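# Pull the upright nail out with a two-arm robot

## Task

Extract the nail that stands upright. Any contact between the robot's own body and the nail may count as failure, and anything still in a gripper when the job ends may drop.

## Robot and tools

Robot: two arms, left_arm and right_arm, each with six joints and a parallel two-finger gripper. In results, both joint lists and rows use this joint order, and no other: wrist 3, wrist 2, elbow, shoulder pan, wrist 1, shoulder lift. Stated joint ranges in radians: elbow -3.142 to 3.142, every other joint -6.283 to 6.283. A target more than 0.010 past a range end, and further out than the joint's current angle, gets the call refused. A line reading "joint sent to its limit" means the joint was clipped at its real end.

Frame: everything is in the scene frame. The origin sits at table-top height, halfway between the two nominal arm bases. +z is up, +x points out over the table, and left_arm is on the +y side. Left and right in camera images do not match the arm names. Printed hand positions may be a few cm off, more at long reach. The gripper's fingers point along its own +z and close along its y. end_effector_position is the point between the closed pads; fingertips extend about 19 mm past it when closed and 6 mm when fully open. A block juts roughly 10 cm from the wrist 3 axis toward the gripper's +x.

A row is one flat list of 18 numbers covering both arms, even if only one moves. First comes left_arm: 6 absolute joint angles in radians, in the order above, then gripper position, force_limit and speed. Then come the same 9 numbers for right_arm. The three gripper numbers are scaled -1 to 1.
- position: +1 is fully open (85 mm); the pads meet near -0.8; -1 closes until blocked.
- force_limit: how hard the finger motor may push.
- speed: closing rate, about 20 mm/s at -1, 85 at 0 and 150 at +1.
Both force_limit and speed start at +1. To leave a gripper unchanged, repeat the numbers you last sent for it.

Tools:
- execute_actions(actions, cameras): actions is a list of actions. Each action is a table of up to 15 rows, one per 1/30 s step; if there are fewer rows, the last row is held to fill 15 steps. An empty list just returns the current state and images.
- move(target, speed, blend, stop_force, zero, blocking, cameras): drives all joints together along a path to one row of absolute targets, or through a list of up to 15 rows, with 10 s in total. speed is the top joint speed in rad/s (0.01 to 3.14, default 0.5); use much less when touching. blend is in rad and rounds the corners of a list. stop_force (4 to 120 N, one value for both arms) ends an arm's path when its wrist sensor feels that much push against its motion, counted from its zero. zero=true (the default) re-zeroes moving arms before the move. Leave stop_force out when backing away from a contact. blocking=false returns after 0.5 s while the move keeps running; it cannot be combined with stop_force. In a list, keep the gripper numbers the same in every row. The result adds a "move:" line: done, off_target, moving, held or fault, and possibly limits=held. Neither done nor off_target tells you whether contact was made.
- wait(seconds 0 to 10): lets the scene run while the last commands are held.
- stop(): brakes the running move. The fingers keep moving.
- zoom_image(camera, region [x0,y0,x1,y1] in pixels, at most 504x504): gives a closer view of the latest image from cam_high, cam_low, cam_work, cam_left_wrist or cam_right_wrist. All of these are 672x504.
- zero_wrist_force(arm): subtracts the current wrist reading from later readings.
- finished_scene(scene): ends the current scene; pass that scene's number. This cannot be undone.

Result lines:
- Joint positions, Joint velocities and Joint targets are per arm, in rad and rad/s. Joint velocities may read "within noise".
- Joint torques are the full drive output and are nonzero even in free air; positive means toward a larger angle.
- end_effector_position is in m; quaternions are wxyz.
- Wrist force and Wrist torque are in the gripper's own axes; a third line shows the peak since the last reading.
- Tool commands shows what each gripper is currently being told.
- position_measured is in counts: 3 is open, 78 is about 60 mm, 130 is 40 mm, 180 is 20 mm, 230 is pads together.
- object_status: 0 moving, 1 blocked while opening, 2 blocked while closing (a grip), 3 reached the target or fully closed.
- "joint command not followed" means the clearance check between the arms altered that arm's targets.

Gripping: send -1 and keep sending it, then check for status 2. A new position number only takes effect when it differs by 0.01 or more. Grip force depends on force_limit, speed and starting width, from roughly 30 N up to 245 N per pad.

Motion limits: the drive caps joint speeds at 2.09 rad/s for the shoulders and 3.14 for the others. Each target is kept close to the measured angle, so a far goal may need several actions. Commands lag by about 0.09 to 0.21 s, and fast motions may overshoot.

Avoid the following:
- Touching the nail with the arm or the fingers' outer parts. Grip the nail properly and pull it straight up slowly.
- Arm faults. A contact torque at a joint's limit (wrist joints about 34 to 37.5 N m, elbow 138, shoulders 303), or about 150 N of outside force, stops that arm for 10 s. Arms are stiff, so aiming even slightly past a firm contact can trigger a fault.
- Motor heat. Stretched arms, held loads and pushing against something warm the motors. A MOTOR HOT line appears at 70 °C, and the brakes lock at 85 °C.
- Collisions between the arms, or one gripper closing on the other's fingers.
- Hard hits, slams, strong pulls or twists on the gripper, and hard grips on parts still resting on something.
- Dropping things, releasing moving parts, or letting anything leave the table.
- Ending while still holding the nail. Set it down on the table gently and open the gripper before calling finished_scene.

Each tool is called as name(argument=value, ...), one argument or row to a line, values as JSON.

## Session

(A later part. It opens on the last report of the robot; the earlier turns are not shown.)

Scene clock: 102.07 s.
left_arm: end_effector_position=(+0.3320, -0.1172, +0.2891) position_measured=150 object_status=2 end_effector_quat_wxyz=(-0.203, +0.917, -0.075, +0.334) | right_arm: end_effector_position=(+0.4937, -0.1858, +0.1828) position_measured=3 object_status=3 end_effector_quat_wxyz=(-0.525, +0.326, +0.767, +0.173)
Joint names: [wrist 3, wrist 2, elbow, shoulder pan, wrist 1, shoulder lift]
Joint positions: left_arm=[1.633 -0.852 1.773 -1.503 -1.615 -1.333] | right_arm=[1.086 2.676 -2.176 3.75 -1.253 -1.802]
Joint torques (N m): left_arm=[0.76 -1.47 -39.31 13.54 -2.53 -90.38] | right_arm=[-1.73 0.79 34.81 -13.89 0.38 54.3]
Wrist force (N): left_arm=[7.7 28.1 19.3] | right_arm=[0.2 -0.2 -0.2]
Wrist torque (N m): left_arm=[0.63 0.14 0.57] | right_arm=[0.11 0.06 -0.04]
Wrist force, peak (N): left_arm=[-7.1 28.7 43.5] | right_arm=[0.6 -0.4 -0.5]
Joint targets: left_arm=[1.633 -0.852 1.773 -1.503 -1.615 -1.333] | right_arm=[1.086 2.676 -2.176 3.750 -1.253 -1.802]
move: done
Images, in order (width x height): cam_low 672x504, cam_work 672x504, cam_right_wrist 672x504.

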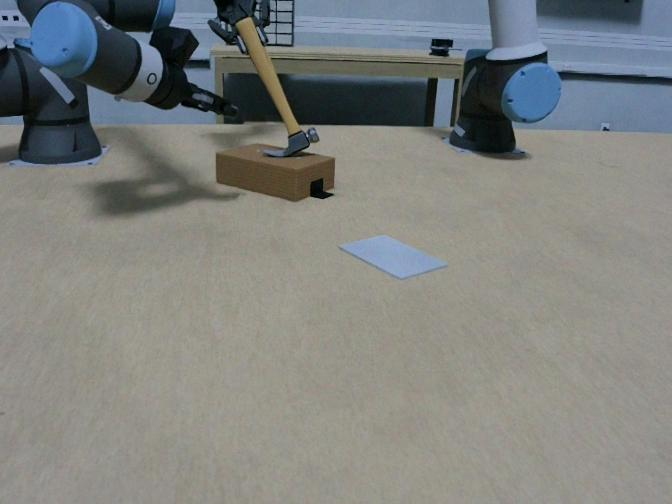

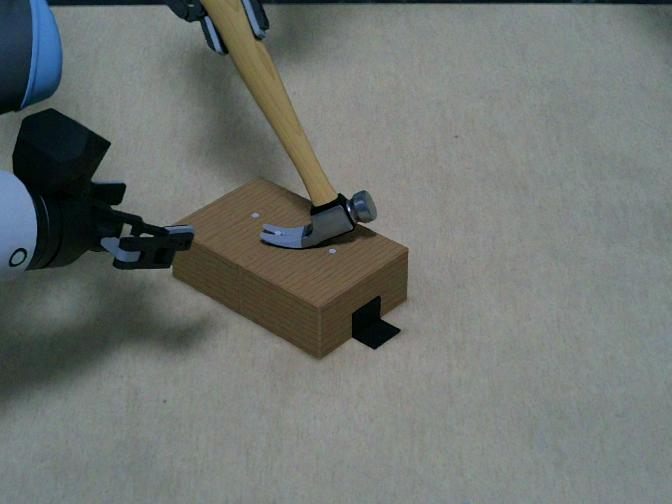

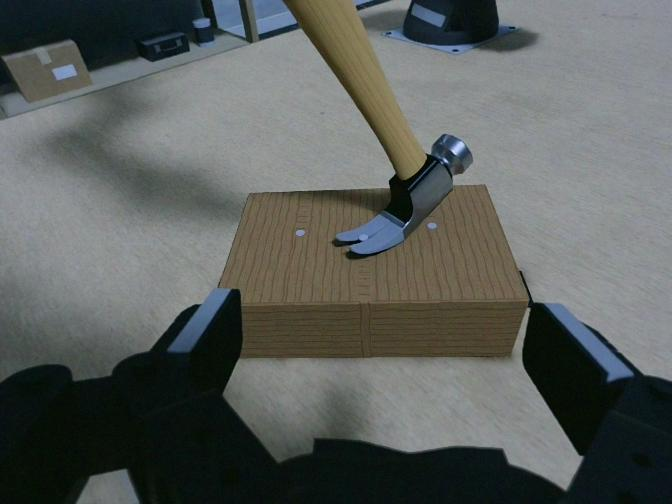

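move(
  target=[1.6394,-0.8545,1.8458,-1.4992,-1.7161,-1.3948,-0.97,1,-1,1.086,2.676,-2.176,3.750,-1.253,-1.802,1,1,1],
  speed=0.06,
  stop_force=60,
  cameras=["cam_right_wrist","cam_low"],
)

zoom_image(
  camera="cam_right_wrist",
  region=[330, 190, 430, 270],
)

zoom_image(
  camera="cam_low",
  region=[200, 20, 350, 210],
)

Scene clock: 105.07 s.
left_arm: end_effector_position=(+0.3328, -0.0979, +0.2945) position_measured=150 object_status=2 end_effector_quat_wxyz=(-0.164, +0.925, -0.060, +0.337) | right_arm: end_effector_position=(+0.4937, -0.1858, +0.1828) position_measured=3 object_status=3 end_effector_quat_wxyz=(-0.525, +0.326, +0.767, +0.173)
Joint names: [wrist 3, wrist 2, elbow, shoulder pan, wrist 1, shoulder lift]
Joint positions: left_arm=[1.639 -0.855 1.846 -1.499 -1.716 -1.395] | right_arm=[1.086 2.676 -2.176 3.75 -1.253 -1.802]
Joint torques (N m): left_arm=[0.87 4.29 -59.53 11.81 -4.43 -111.5] | right_arm=[-1.84 0.35 34.09 -13.75 0.46 54.94]
Wrist force (N): left_arm=[-13.6 44.2 48.0] | right_arm=[0.2 -0.1 -0.2]
Wrist torque (N m): left_arm=[0.48 -0.01 0.47] | right_arm=[0.13 0.06 -0.04]
Wrist force, peak (N): left_arm=[-13.5 44.3 48.3] | right_arm=[0.4 0.1 -0.8]
Joint targets: left_arm=[1.639 -0.855 1.846 -1.499 -1.716 -1.395] | right_arm=[1.086 2.676 -2.176 3.750 -1.253 -1.802]
move: done
Images, in order (width x height): cam_low 672x504, cam_right_wrist 672x504.

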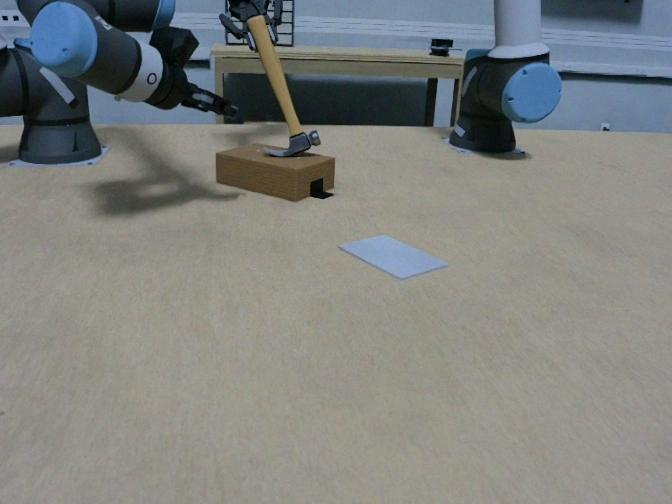

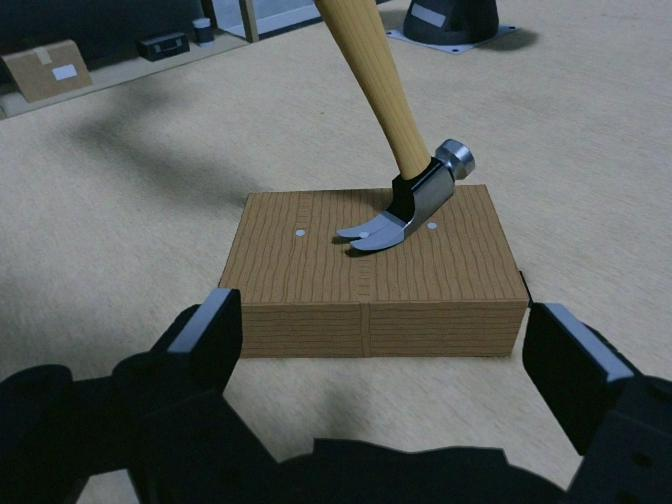

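Scaled by 5.040 from the camera's 672x504 image, which has a finer 960x720 frame.

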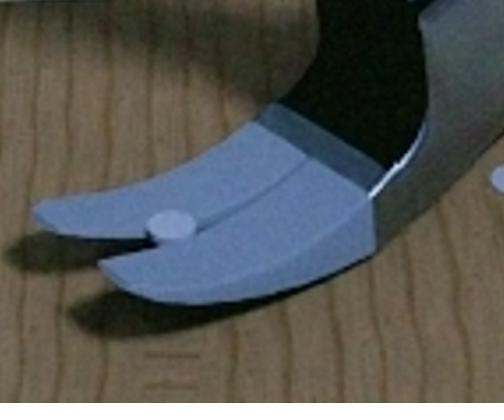

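Scaled by 2.653 from the camera's 672x504 image, which has a finer 960x720 frame.

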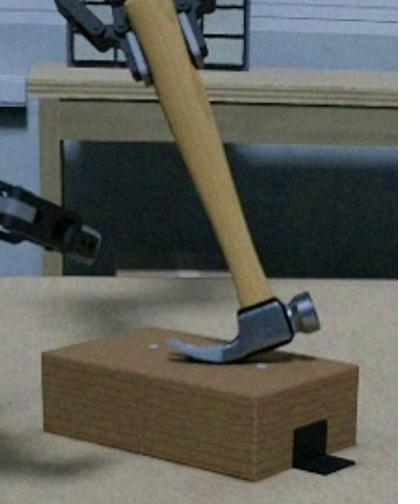

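move(
  target=[1.6394,-0.8545,1.8474,-1.4992,-1.7188,-1.3937,-0.97,1,-1,1.086,2.676,-2.176,3.750,-1.253,-1.802,1,1,1],
  speed=0.06,
  cameras=[],
)

Scene clock: 106.17 s.
left_arm: end_effector_position=(+0.3328, -0.0980, +0.2932) position_measured=150 object_status=2 end_effector_quat_wxyz=(-0.163, +0.925, -0.060, +0.337) | right_arm: end_effector_position=(+0.4937, -0.1858, +0.1828) position_measured=3 object_status=3 end_effector_quat_wxyz=(-0.525, +0.326, +0.767, +0.173)
Joint names: [wrist 3, wrist 2, elbow, shoulder pan, wrist 1, shoulder lift]
Joint positions: left_arm=[1.639 -0.854 1.847 -1.499 -1.719 -1.394] | right_arm=[1.086 2.676 -2.176 3.75 -1.253 -1.802]
Joint torques (N m): left_arm=[1.32 -1.28 -28.87 11.93 -2.09 -47.58] | right_arm=[-1.79 0.28 33.72 -13.36 0.48 53.9]
Wrist force (N): left_arm=[11.6 24.9 4.9] | right_arm=[0.3 -0.4 -0.4]
Wrist torque (N m): left_arm=[0.80 -0.06 0.61] | right_arm=[0.08 0.05 -0.04]
Wrist force, peak (N): left_arm=[-13.6 44.1 48.4] | right_arm=[0.7 -0.2 -0.6]
Joint targets: left_arm=[1.639 -0.855 1.847 -1.499 -1.719 -1.394] | right_arm=[1.086 2.676 -2.176 3.750 -1.253 -1.802]
move: done
No camera images: "cameras" was empty.

move(
  target=[1.6456,-0.8586,1.9215,-1.4961,-1.8250,-1.4524,-0.97,1,-1,1.086,2.676,-2.176,3.750,-1.253,-1.802,1,1,1],
  speed=0.06,
  stop_force=70,
  cameras=["cam_right_wrist","cam_low"],
)

zoom_image(
  camera="cam_right_wrist",
  region=[330, 190, 430, 270],
)

zoom_image(
  camera="cam_low",
  region=[200, 20, 350, 210],
)

Scene clock: 109.43 s.
left_arm: end_effector_position=(+0.3329, -0.0787, +0.2952) position_measured=150 object_status=2 end_effector_quat_wxyz=(-0.123, +0.931, -0.046, +0.339) | right_arm: end_effector_position=(+0.4937, -0.1858, +0.1828) position_measured=3 object_status=3 end_effector_quat_wxyz=(-0.525, +0.326, +0.767, +0.173)
Joint names: [wrist 3, wrist 2, elbow, shoulder pan, wrist 1, shoulder lift]
Joint positions: left_arm=[1.646 -0.859 1.922 -1.496 -1.825 -1.452] | right_arm=[1.086 2.676 -2.176 3.75 -1.253 -1.802]
Joint torques (N m): left_arm=[0.4 -1.28 -30.62 15.11 -2.11 -72.94] | right_arm=[-1.68 -0.27 32.59 -13.02 0.66 54.38]
Wrist force (N): left_arm=[7.8 32.1 9.8] | right_arm=[0.2 -0.1 -0.7]
Wrist torque (N m): left_arm=[1.22 -0.09 0.83] | right_arm=[0.13 0.07 -0.04]
Wrist force, peak (N): left_arm=[7.5 34.6 16.2] | right_arm=[0.9 -0.1 -0.4]
Joint targets: left_arm=[1.646 -0.859 1.921 -1.496 -1.825 -1.452] | right_arm=[1.086 2.676 -2.176 3.750 -1.253 -1.802]
move: done
Images, in order (width x height): cam_low 672x504, cam_right_wrist 672x504.

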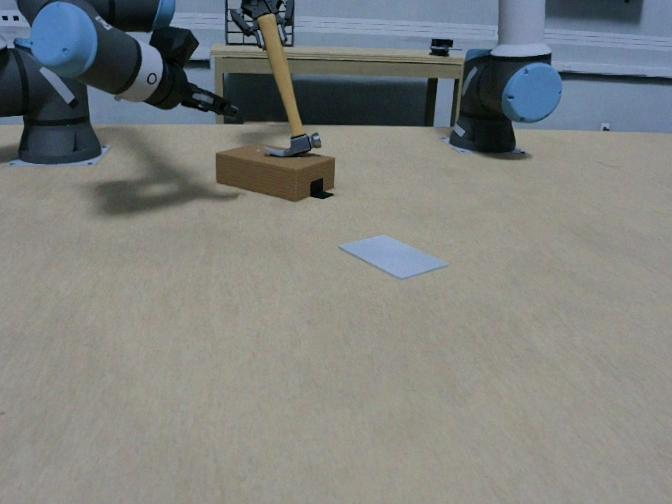

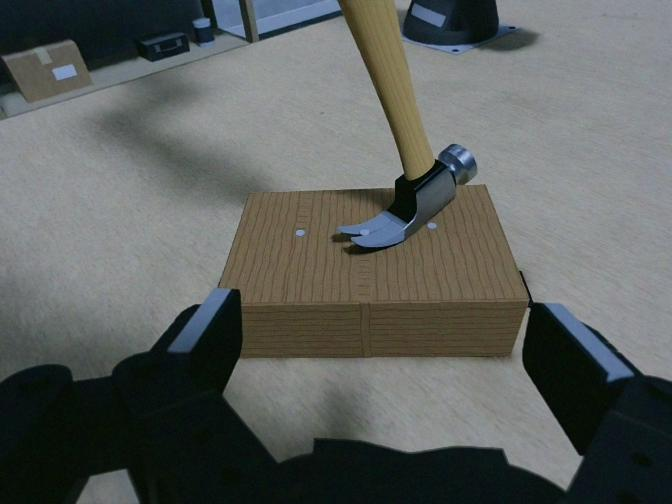

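Scaled by 5.040 from the camera's 672x504 image, which has a finer 960x720 frame.

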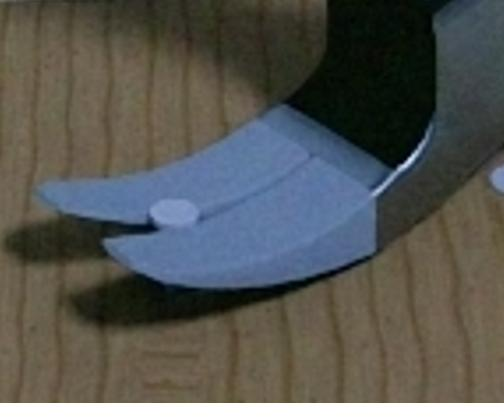

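Scaled by 2.653 from the camera's 672x504 image, which has a finer 960x720 frame.

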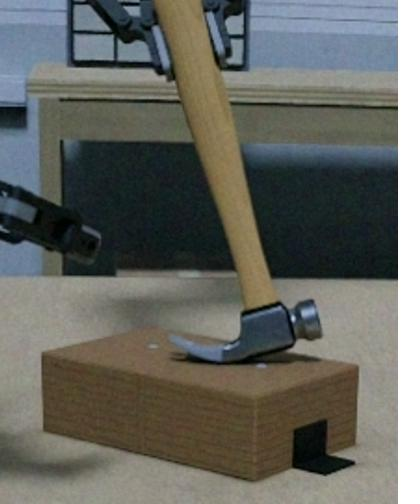

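move(
  target=[1.6517,-0.8627,1.9949,-1.4929,-1.9310,-1.5102,-0.97,1,-1,1.086,2.676,-2.176,3.750,-1.253,-1.802,1,1,1],
  speed=0.06,
  stop_force=70,
  cameras=["cam_right_wrist","cam_low"],
)

zoom_image(
  camera="cam_right_wrist",
  region=[330, 190, 430, 270],
)

zoom_image(
  camera="cam_low",
  region=[200, 20, 350, 210],
)

Scene clock: 112.50 s.
left_arm: end_effector_position=(+0.3329, -0.0590, +0.2971) position_measured=150 object_status=2 end_effector_quat_wxyz=(-0.083, +0.936, -0.031, +0.341) | right_arm: end_effector_position=(+0.4937, -0.1858, +0.1828) position_measured=3 object_status=3 end_effector_quat_wxyz=(-0.525, +0.326, +0.767, +0.173)
Joint names: [wrist 3, wrist 2, elbow, shoulder pan, wrist 1, shoulder lift]
Joint positions: left_arm=[1.652 -0.863 1.995 -1.493 -1.931 -1.51] | right_arm=[1.086 2.676 -2.176 3.75 -1.253 -1.802]
Joint torques (N m): left_arm=[0.92 -1.28 -25.45 18.6 -1.93 -64.12] | right_arm=[-1.83 -0.47 33.31 -12.92 0.89 51.12]
Wrist force (N): left_arm=[7.8 28.8 -0.4] | right_arm=[0.2 -0.3 -0.2]
Wrist torque (N m): left_arm=[1.22 -0.11 0.83] | right_arm=[0.08 0.08 -0.04]
Wrist force, peak (N): left_arm=[7.6 33.5 10.2] | right_arm=[0.6 0.1 -0.7]
Joint targets: left_arm=[1.652 -0.863 1.995 -1.493 -1.931 -1.510] | right_arm=[1.086 2.676 -2.176 3.750 -1.253 -1.802]
move: done
Images, in order (width x height): cam_low 672x504, cam_right_wrist 672x504.

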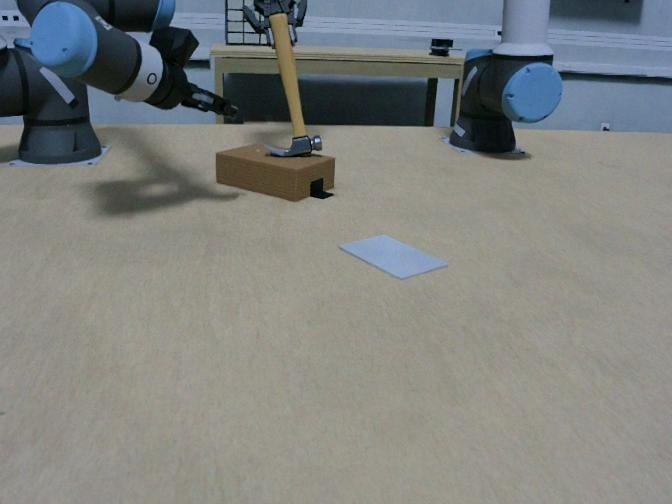

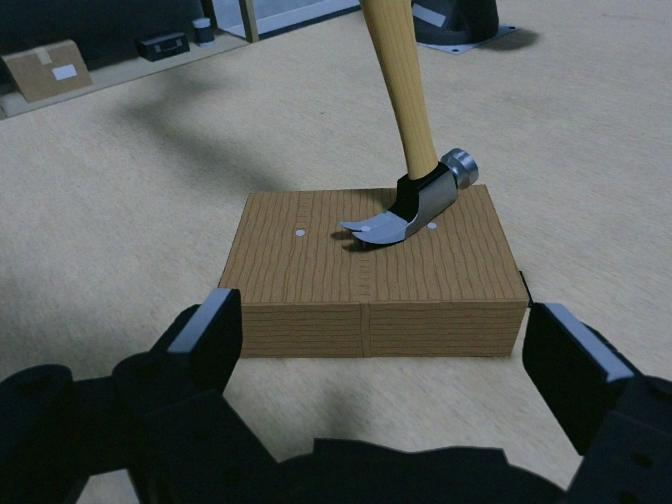

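Scaled by 5.040 from the camera's 672x504 image, which has a finer 960x720 frame.

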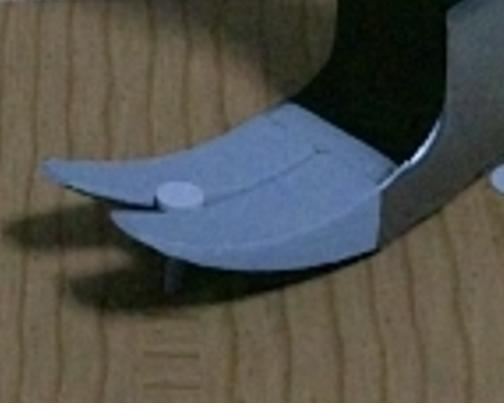

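Scaled by 2.653 from the camera's 672x504 image, which has a finer 960x720 frame.

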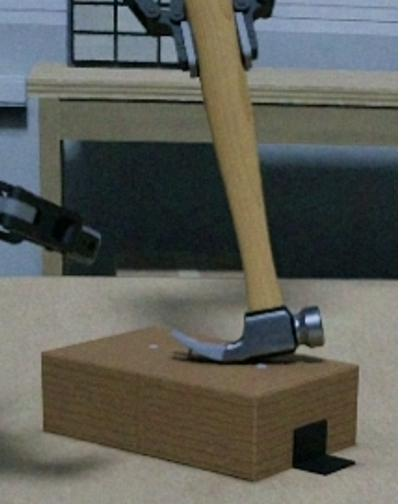

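move(
  target=[1.653,-0.8681,2.0683,-1.4891,-2.0409,-1.5643,-0.97,1,-1,1.086,2.676,-2.176,3.750,-1.253,-1.802,1,1,1],
  speed=0.06,
  stop_force=70,
  cameras=["cam_right_wrist","cam_low"],
)

zoom_image(
  camera="cam_right_wrist",
  region=[330, 190, 430, 270],
)

zoom_image(
  camera="cam_low",
  region=[200, 20, 350, 210],
)

Scene clock: 115.63 s.
left_arm: end_effector_position=(+0.3329, -0.0395, +0.2968) position_measured=150 object_status=2 end_effector_quat_wxyz=(-0.041, +0.939, -0.014, +0.342) | right_arm: end_effector_position=(+0.4937, -0.1858, +0.1828) position_measured=3 object_status=3 end_effector_quat_wxyz=(-0.525, +0.326, +0.767, +0.173)
Joint names: [wrist 3, wrist 2, elbow, shoulder pan, wrist 1, shoulder lift]
Joint positions: left_arm=[1.653 -0.868 2.068 -1.489 -2.041 -1.564] | right_arm=[1.086 2.676 -2.176 3.75 -1.253 -1.802]
Joint torques (N m): left_arm=[1.11 -3.06 -22.74 20 -4.19 -48.48] | right_arm=[-1.59 -0.46 32.86 -15.63 1 50.21]
Wrist force (N): left_arm=[11.7 9.2 -14.7] | right_arm=[0.4 0.1 -0.4]
Wrist torque (N m): left_arm=[0.72 -0.27 0.59] | right_arm=[0.15 0.02 -0.04]
Wrist force, peak (N): left_arm=[7.0 29.4 0.6] | right_arm=[0.5 0.3 -0.7]
Joint targets: left_arm=[1.653 -0.868 2.068 -1.489 -2.041 -1.564] | right_arm=[1.086 2.676 -2.176 3.750 -1.253 -1.802]
move: done
Images, in order (width x height): cam_low 672x504, cam_right_wrist 672x504.

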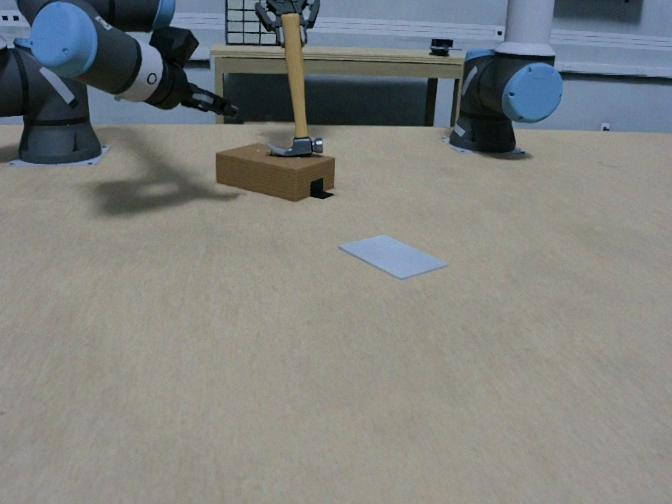

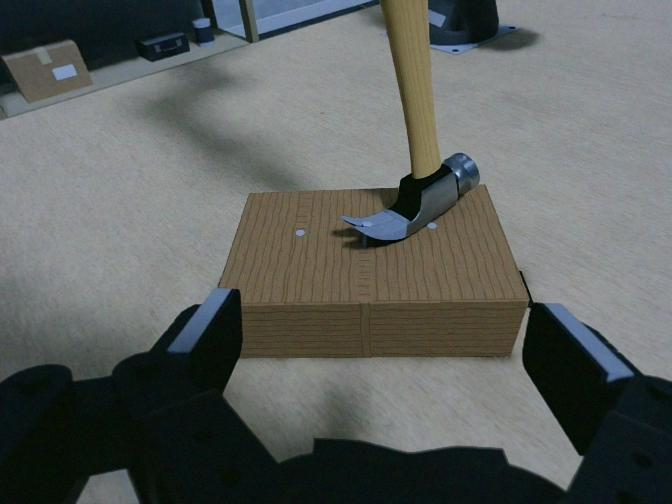

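Scaled by 5.040 from the camera's 672x504 image, which has a finer 960x720 frame.

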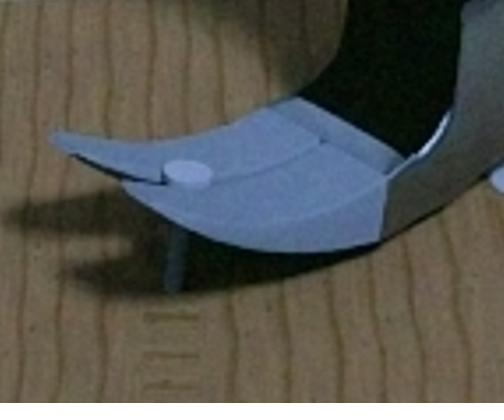

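Scaled by 2.653 from the camera's 672x504 image, which has a finer 960x720 frame.

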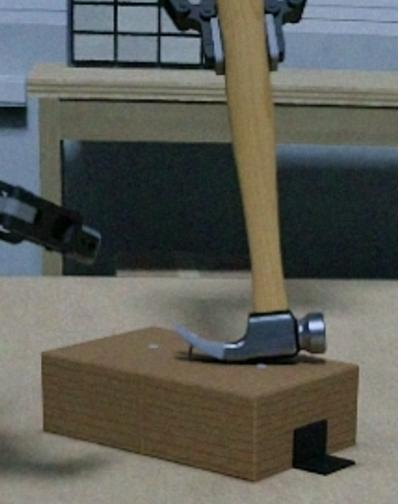

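move(
  target=[1.653,-0.8681,2.0549,-1.4891,-2.0171,-1.5747,-0.97,1,-1,1.086,2.676,-2.176,3.750,-1.253,-1.802,1,1,1],
  speed=0.03,
  stop_force=75,
  cameras=["cam_right_wrist","cam_low"],
)

zoom_image(
  camera="cam_right_wrist",
  region=[330, 190, 430, 270],
)

zoom_image(
  camera="cam_low",
  region=[200, 20, 350, 210],
)

Scene clock: 118.13 s.
left_arm: end_effector_position=(+0.3329, -0.0396, +0.3088) position_measured=150 object_status=2 end_effector_quat_wxyz=(-0.041, +0.939, -0.014, +0.342) | right_arm: end_effector_position=(+0.4937, -0.1858, +0.1828) position_measured=3 object_status=3 end_effector_quat_wxyz=(-0.525, +0.326, +0.767, +0.173)
Joint names: [wrist 3, wrist 2, elbow, shoulder pan, wrist 1, shoulder lift]
Joint positions: left_arm=[1.653 -0.868 2.055 -1.489 -2.017 -1.575] | right_arm=[1.086 2.676 -2.176 3.75 -1.253 -1.802]
Joint torques (N m): left_arm=[1.09 13.71 -79.44 6.14 -3.71 -88.43] | right_arm=[-1.6 -0.63 32.17 -13.81 0.95 49.58]
Wrist force (N): left_arm=[-27.3 15.9 45.9] | right_arm=[0.5 -0.3 -0.5]
Wrist torque (N m): left_arm=[0.53 -0.09 0.22] | right_arm=[0.09 0.00 -0.04]
Wrist force, peak (N): left_arm=[-27.3 15.9 45.9] | right_arm=[0.4 -0.3 -0.8]
Joint targets: left_arm=[1.653 -0.868 2.055 -1.489 -2.017 -1.575] | right_arm=[1.086 2.676 -2.176 3.750 -1.253 -1.802]
move: done
Images, in order (width x height): cam_low 672x504, cam_right_wrist 672x504.

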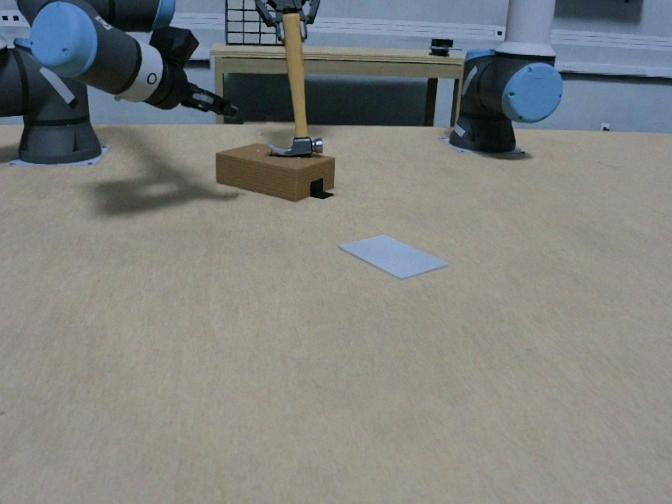

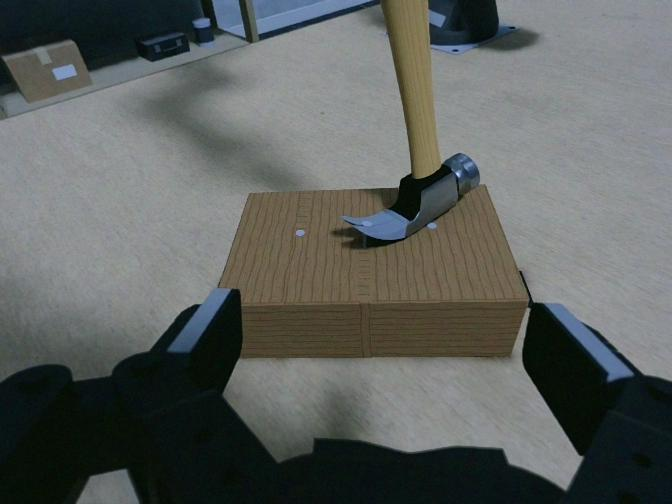

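Scaled by 5.040 from the camera's 672x504 image, which has a finer 960x720 frame.

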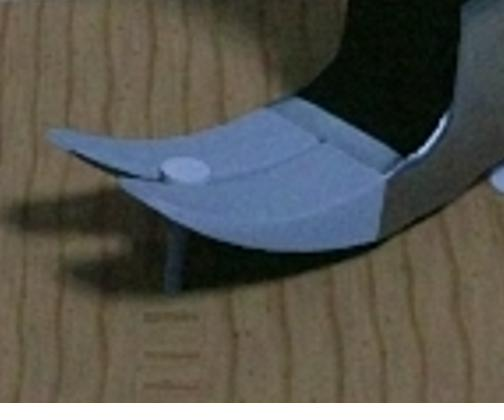

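Scaled by 2.653 from the camera's 672x504 image, which has a finer 960x720 frame.

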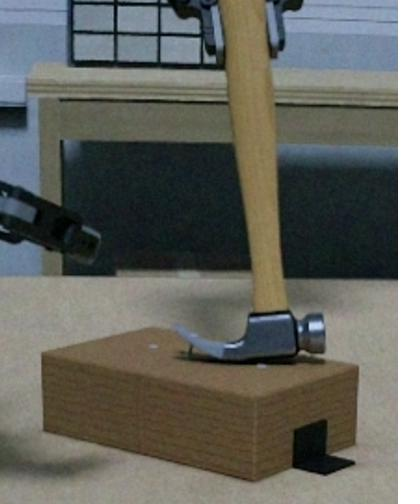

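move(
  target=[1.653,-0.8734,2.1280,-1.4853,-2.1284,-1.6269,-0.97,1,-1,1.086,2.676,-2.176,3.750,-1.253,-1.802,1,1,1],
  speed=0.05,
  stop_force=75,
  cameras=["cam_right_wrist","cam_low"],
)

zoom_image(
  camera="cam_right_wrist",
  region=[330, 190, 430, 270],
)

zoom_image(
  camera="cam_low",
  region=[200, 20, 350, 210],
)

Scene clock: 121.93 s.
left_arm: end_effector_position=(+0.3328, -0.0201, +0.3073) position_measured=150 object_status=2 end_effector_quat_wxyz=(+0.001, +0.939, +0.003, +0.343) | right_arm: end_effector_position=(+0.4937, -0.1858, +0.1828) position_measured=3 object_status=3 end_effector_quat_wxyz=(-0.525, +0.326, +0.767, +0.173)
Joint names: [wrist 3, wrist 2, elbow, shoulder pan, wrist 1, shoulder lift]
Joint positions: left_arm=[1.653 -0.873 2.128 -1.485 -2.128 -1.627] | right_arm=[1.086 2.676 -2.176 3.75 -1.253 -1.802]
Joint torques (N m): left_arm=[0.3 -1.6 -30.21 13.45 -8.09 -42.68] | right_arm=[-1.49 -0.49 32.08 -12.61 1.11 46.56]
Wrist force (N): left_arm=[8.8 -3.9 -13.8] | right_arm=[0.4 0.1 -0.7]
Wrist torque (N m): left_arm=[0.79 0.08 0.43] | right_arm=[0.16 0.04 -0.04]
Wrist force, peak (N): left_arm=[-27.6 15.8 46.0] | right_arm=[0.0 0.0 -0.9]
Joint targets: left_arm=[1.653 -0.873 2.128 -1.485 -2.128 -1.627] | right_arm=[1.086 2.676 -2.176 3.750 -1.253 -1.802]
move: done
Images, in order (width x height): cam_low 672x504, cam_right_wrist 672x504.

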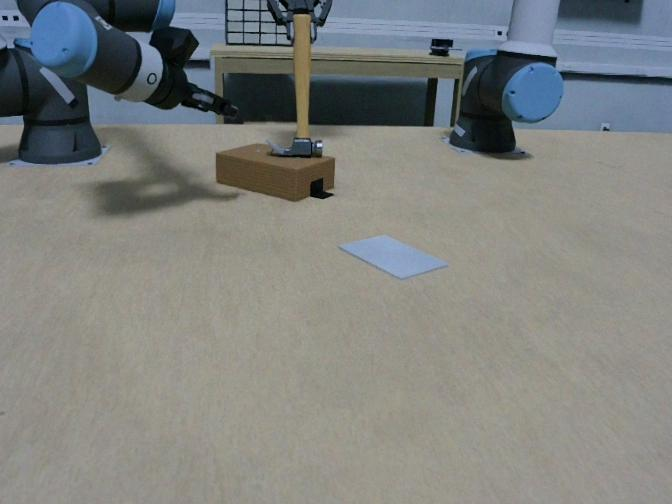

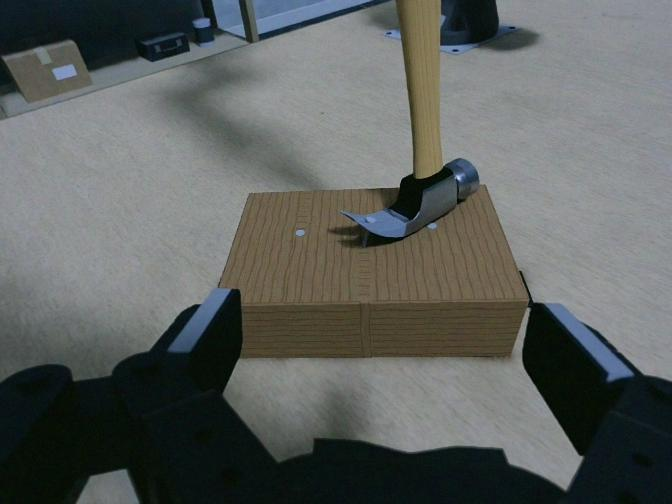

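Scaled by 5.040 from the camera's 672x504 image, which has a finer 960x720 frame.

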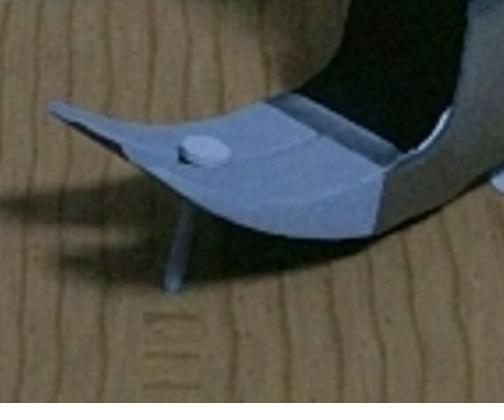

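Scaled by 2.653 from the camera's 672x504 image, which has a finer 960x720 frame.

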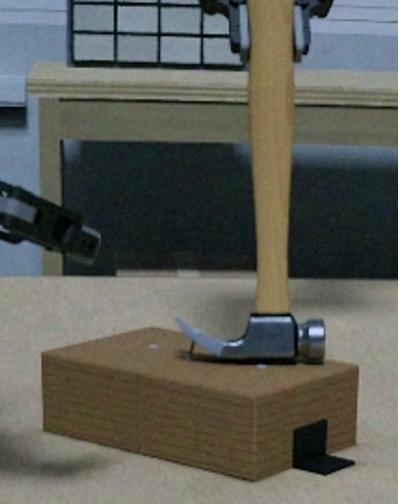

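move(
  target=[1.653,-0.8734,2.1167,-1.4853,-2.1078,-1.6363,-0.97,1,-1,1.086,2.676,-2.176,3.750,-1.253,-1.802,1,1,1],
  speed=0.03,
  stop_force=75,
  cameras=["cam_right_wrist","cam_low"],
)

zoom_image(
  camera="cam_right_wrist",
  region=[330, 190, 430, 270],
)

zoom_image(
  camera="cam_low",
  region=[200, 20, 350, 210],
)

Scene clock: 123.97 s.
left_arm: end_effector_position=(+0.3328, -0.0200, +0.3175) position_measured=150 object_status=2 end_effector_quat_wxyz=(+0.001, +0.939, +0.003, +0.343) | right_arm: end_effector_position=(+0.4937, -0.1858, +0.1828) position_measured=3 object_status=3 end_effector_quat_wxyz=(-0.525, +0.326, +0.767, +0.173)
Joint names: [wrist 3, wrist 2, elbow, shoulder pan, wrist 1, shoulder lift]
Joint positions: left_arm=[1.653 -0.873 2.117 -1.485 -2.108 -1.636] | right_arm=[1.086 2.676 -2.176 3.75 -1.253 -1.802]
Joint torques (N m): left_arm=[-0.52 5.17 -54.71 6.78 -1.3 -56.27] | right_arm=[-1.56 -0.83 32.01 -14.04 1.33 46.47]
Wrist force (N): left_arm=[-3.2 0.1 4.2] | right_arm=[0.3 0.1 -0.1]
Wrist torque (N m): left_arm=[0.00 -0.16 -0.04] | right_arm=[0.15 0.04 -0.04]
Wrist force, peak (N): left_arm=[8.8 -4.0 -14.2] | right_arm=[0.7 0.0 -0.6]
Joint targets: left_arm=[1.653 -0.873 2.117 -1.485 -2.108 -1.636] | right_arm=[1.086 2.676 -2.176 3.750 -1.253 -1.802]
move: done
Images, in order (width x height): cam_low 672x504, cam_right_wrist 672x504.

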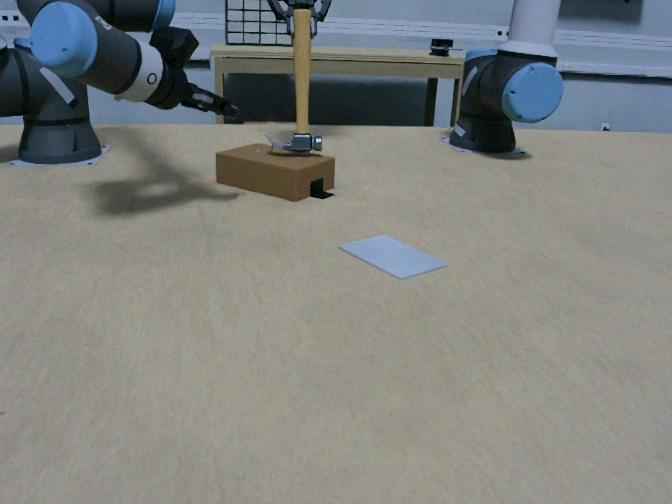

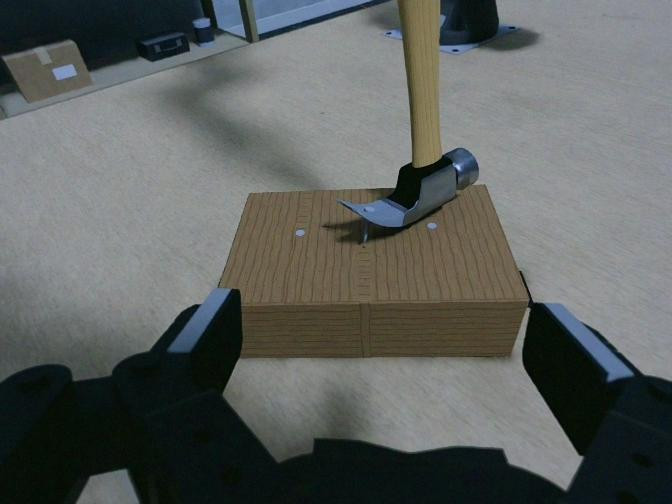

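Scaled by 5.040 from the camera's 672x504 image, which has a finer 960x720 frame.

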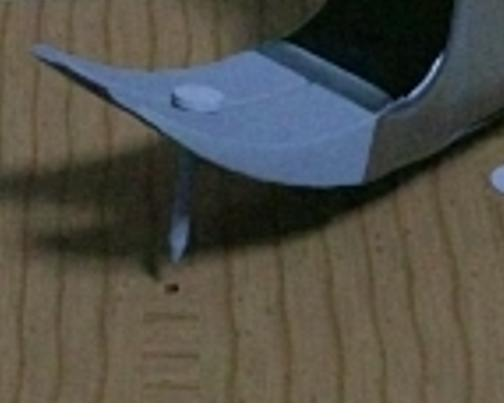

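Scaled by 2.653 from the camera's 672x504 image, which has a finer 960x720 frame.

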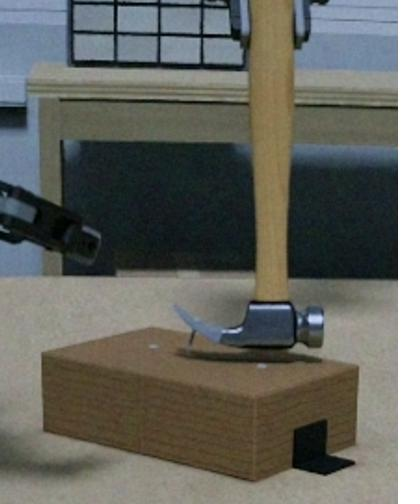

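move(
  target=[
    [1.653,-0.8734,2.058,-1.4853,-2.003,-1.681,-0.97,1,-1,1.086,2.676,-2.176,3.750,-1.253,-1.802,1,1,1],
    [2.3103,-1.0157,2.2268,-0.9438,-2.4860,-1.7601,-0.97,1,-1,1.086,2.676,-2.176,3.750,-1.253,-1.802,1,1,1],
  ],
  speed=[0.08, 0.2],
)

zoom_image(
  camera="cam_low",
  region=[200, 20, 500, 260],
)

Scene clock: 130.77 s.
left_arm: end_effector_position=(+0.5498, +0.2401, +0.3598) position_measured=150 object_status=2 end_effector_quat_wxyz=(+0.000, +0.940, +0.000, +0.342) | right_arm: end_effector_position=(+0.4937, -0.1858, +0.1828) position_measured=3 object_status=3 end_effector_quat_wxyz=(-0.525, +0.326, +0.767, +0.173)
Joint names: [wrist 3, wrist 2, elbow, shoulder pan, wrist 1, shoulder lift]
Joint positions: left_arm=[2.31 -1.016 2.227 -0.944 -2.486 -1.76] | right_arm=[1.086 2.676 -2.176 3.75 -1.253 -1.802]
Joint torques (N m): left_arm=[1.7 0.11 -42.66 13.37 -11.68 -45.44] | right_arm=[-1.59 -0.38 31.02 -13.42 1.75 47.47]
Wrist force (N): left_arm=[-3.0 -0.1 4.0] | right_arm=[0.3 -0.2 -0.3]
Wrist torque (N m): left_arm=[-0.04 -0.27 -0.02] | right_arm=[0.10 0.04 -0.04]
Wrist force, peak (N): left_arm=[-3.6 -0.2 4.6] | right_arm=[0.3 -0.4 -0.9]
Joint targets: left_arm=[2.310 -1.016 2.227 -0.944 -2.486 -1.760] | right_arm=[1.086 2.676 -2.176 3.750 -1.253 -1.802]
move: done

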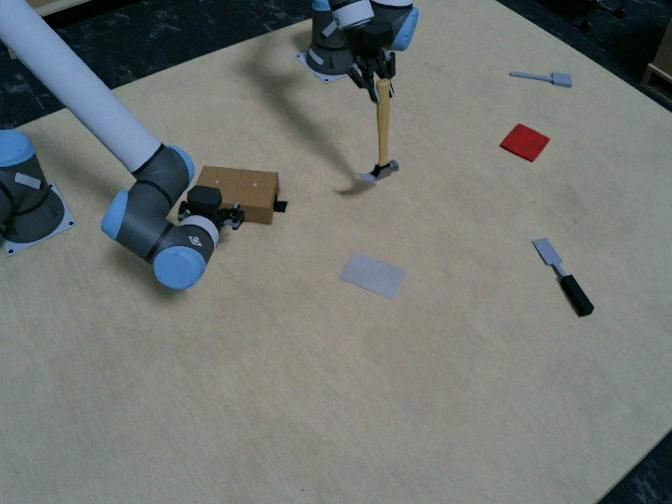

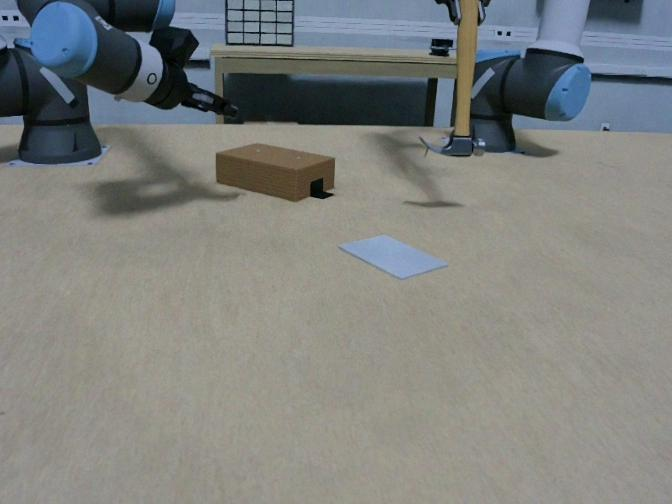

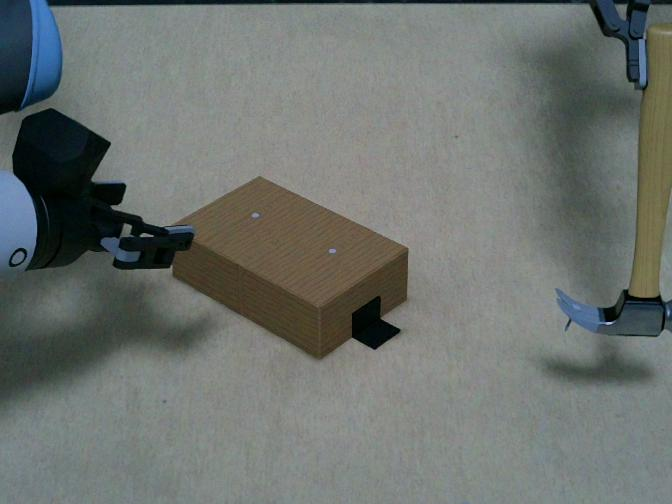

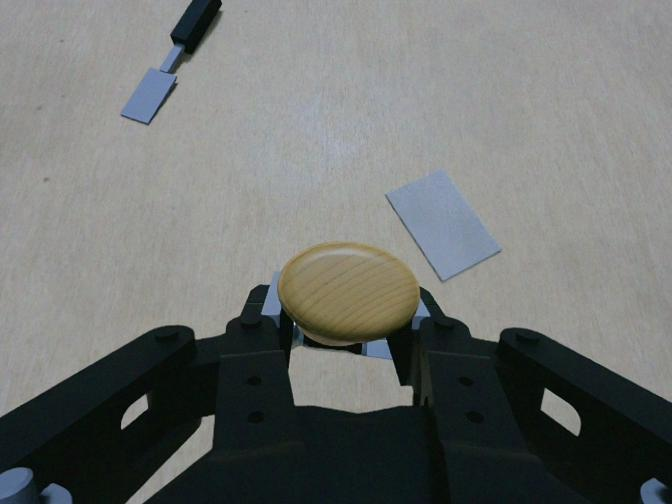

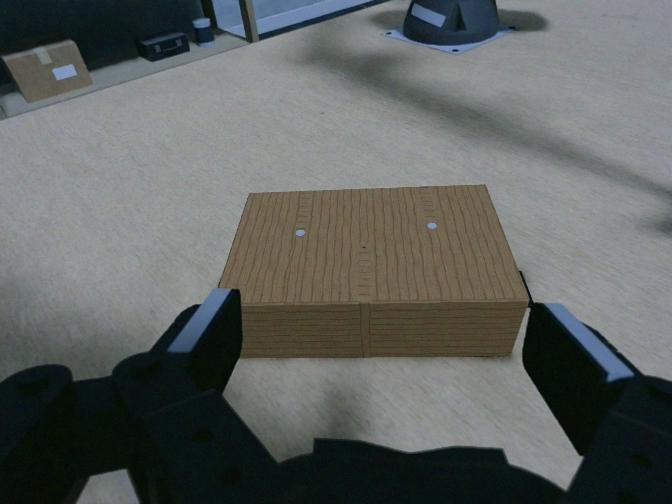

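Scaled by 1.680 from the camera's 672x504 image, which has a finer 960x720 frame.

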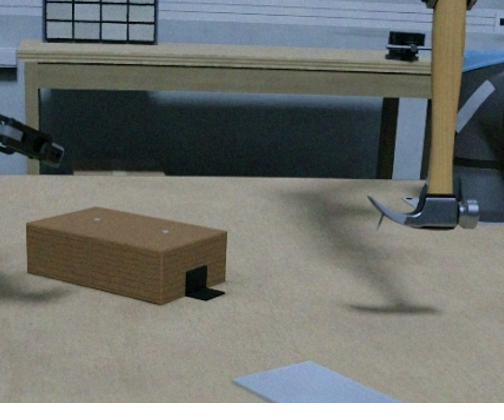

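move(
  target=[2.134,-0.7319,2.0725,-1.1287,-2.0798,-1.4383,-0.97,1,-1,1.086,2.676,-2.176,3.750,-1.253,-1.802,1,1,1],
  speed=0.15,
  cameras=["cam_high","cam_low","cam_work"],
)

zoom_image(
  camera="cam_low",
  region=[350, 80, 550, 230],
)

Scene clock: 135.87 s.
left_arm: end_effector_position=(+0.5498, +0.1319, +0.2462) position_measured=150 object_status=2 end_effector_quat_wxyz=(-0.243, +0.908, -0.088, +0.331) | right_arm: end_effector_position=(+0.4937, -0.1858, +0.1828) position_measured=3 object_status=3 end_effector_quat_wxyz=(-0.525, +0.326, +0.767, +0.173)
Joint names: [wrist 3, wrist 2, elbow, shoulder pan, wrist 1, shoulder lift]
Joint positions: left_arm=[2.134 -0.732 2.073 -1.129 -2.08 -1.438] | right_arm=[1.086 2.676 -2.176 3.75 -1.253 -1.802]
Joint torques (N m): left_arm=[-1.87 6.65 -51.13 -11.47 0.46 -35.93] | right_arm=[-1.56 -0.38 30.41 -12.2 1.79 48.11]
Wrist force (N): left_arm=[-2.0 2.0 3.2] | right_arm=[0.1 -0.1 -0.1]
Wrist torque (N m): left_arm=[-0.63 -0.26 -0.36] | right_arm=[0.11 0.08 -0.04]
Wrist force, peak (N): left_arm=[-2.7 0.7 4.8] | right_arm=[0.7 -0.2 -0.6]
Joint targets: left_arm=[2.134 -0.732 2.073 -1.129 -2.080 -1.438] | right_arm=[1.086 2.676 -2.176 3.750 -1.253 -1.802]
move: done
Images, in order (width x height): cam_high 672x504, cam_low 672x504, cam_work 672x504.

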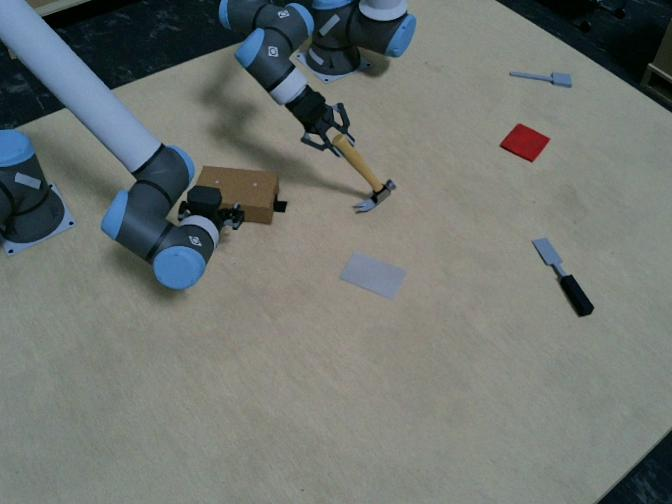

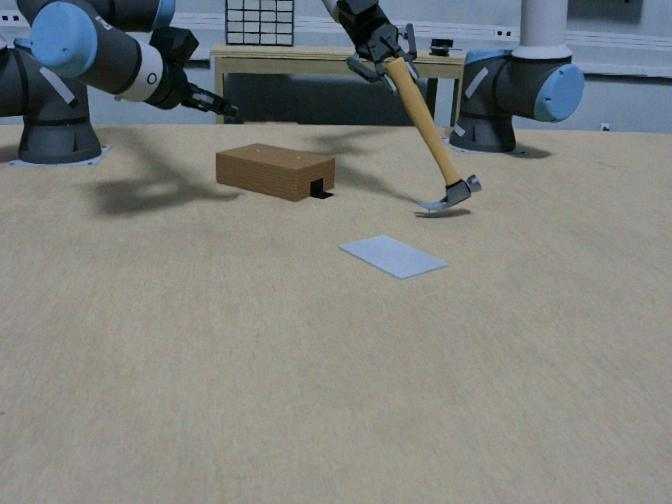

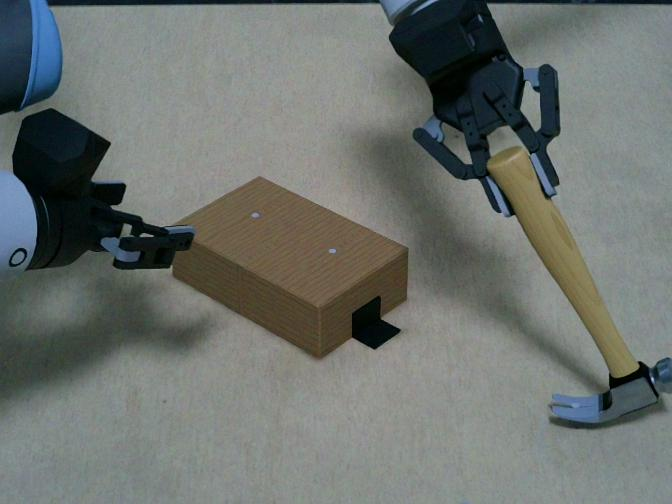

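Scaled by 2.520 from the camera's 672x504 image, which has a finer 960x720 frame.

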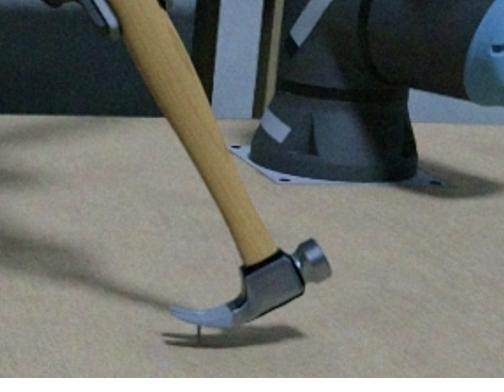

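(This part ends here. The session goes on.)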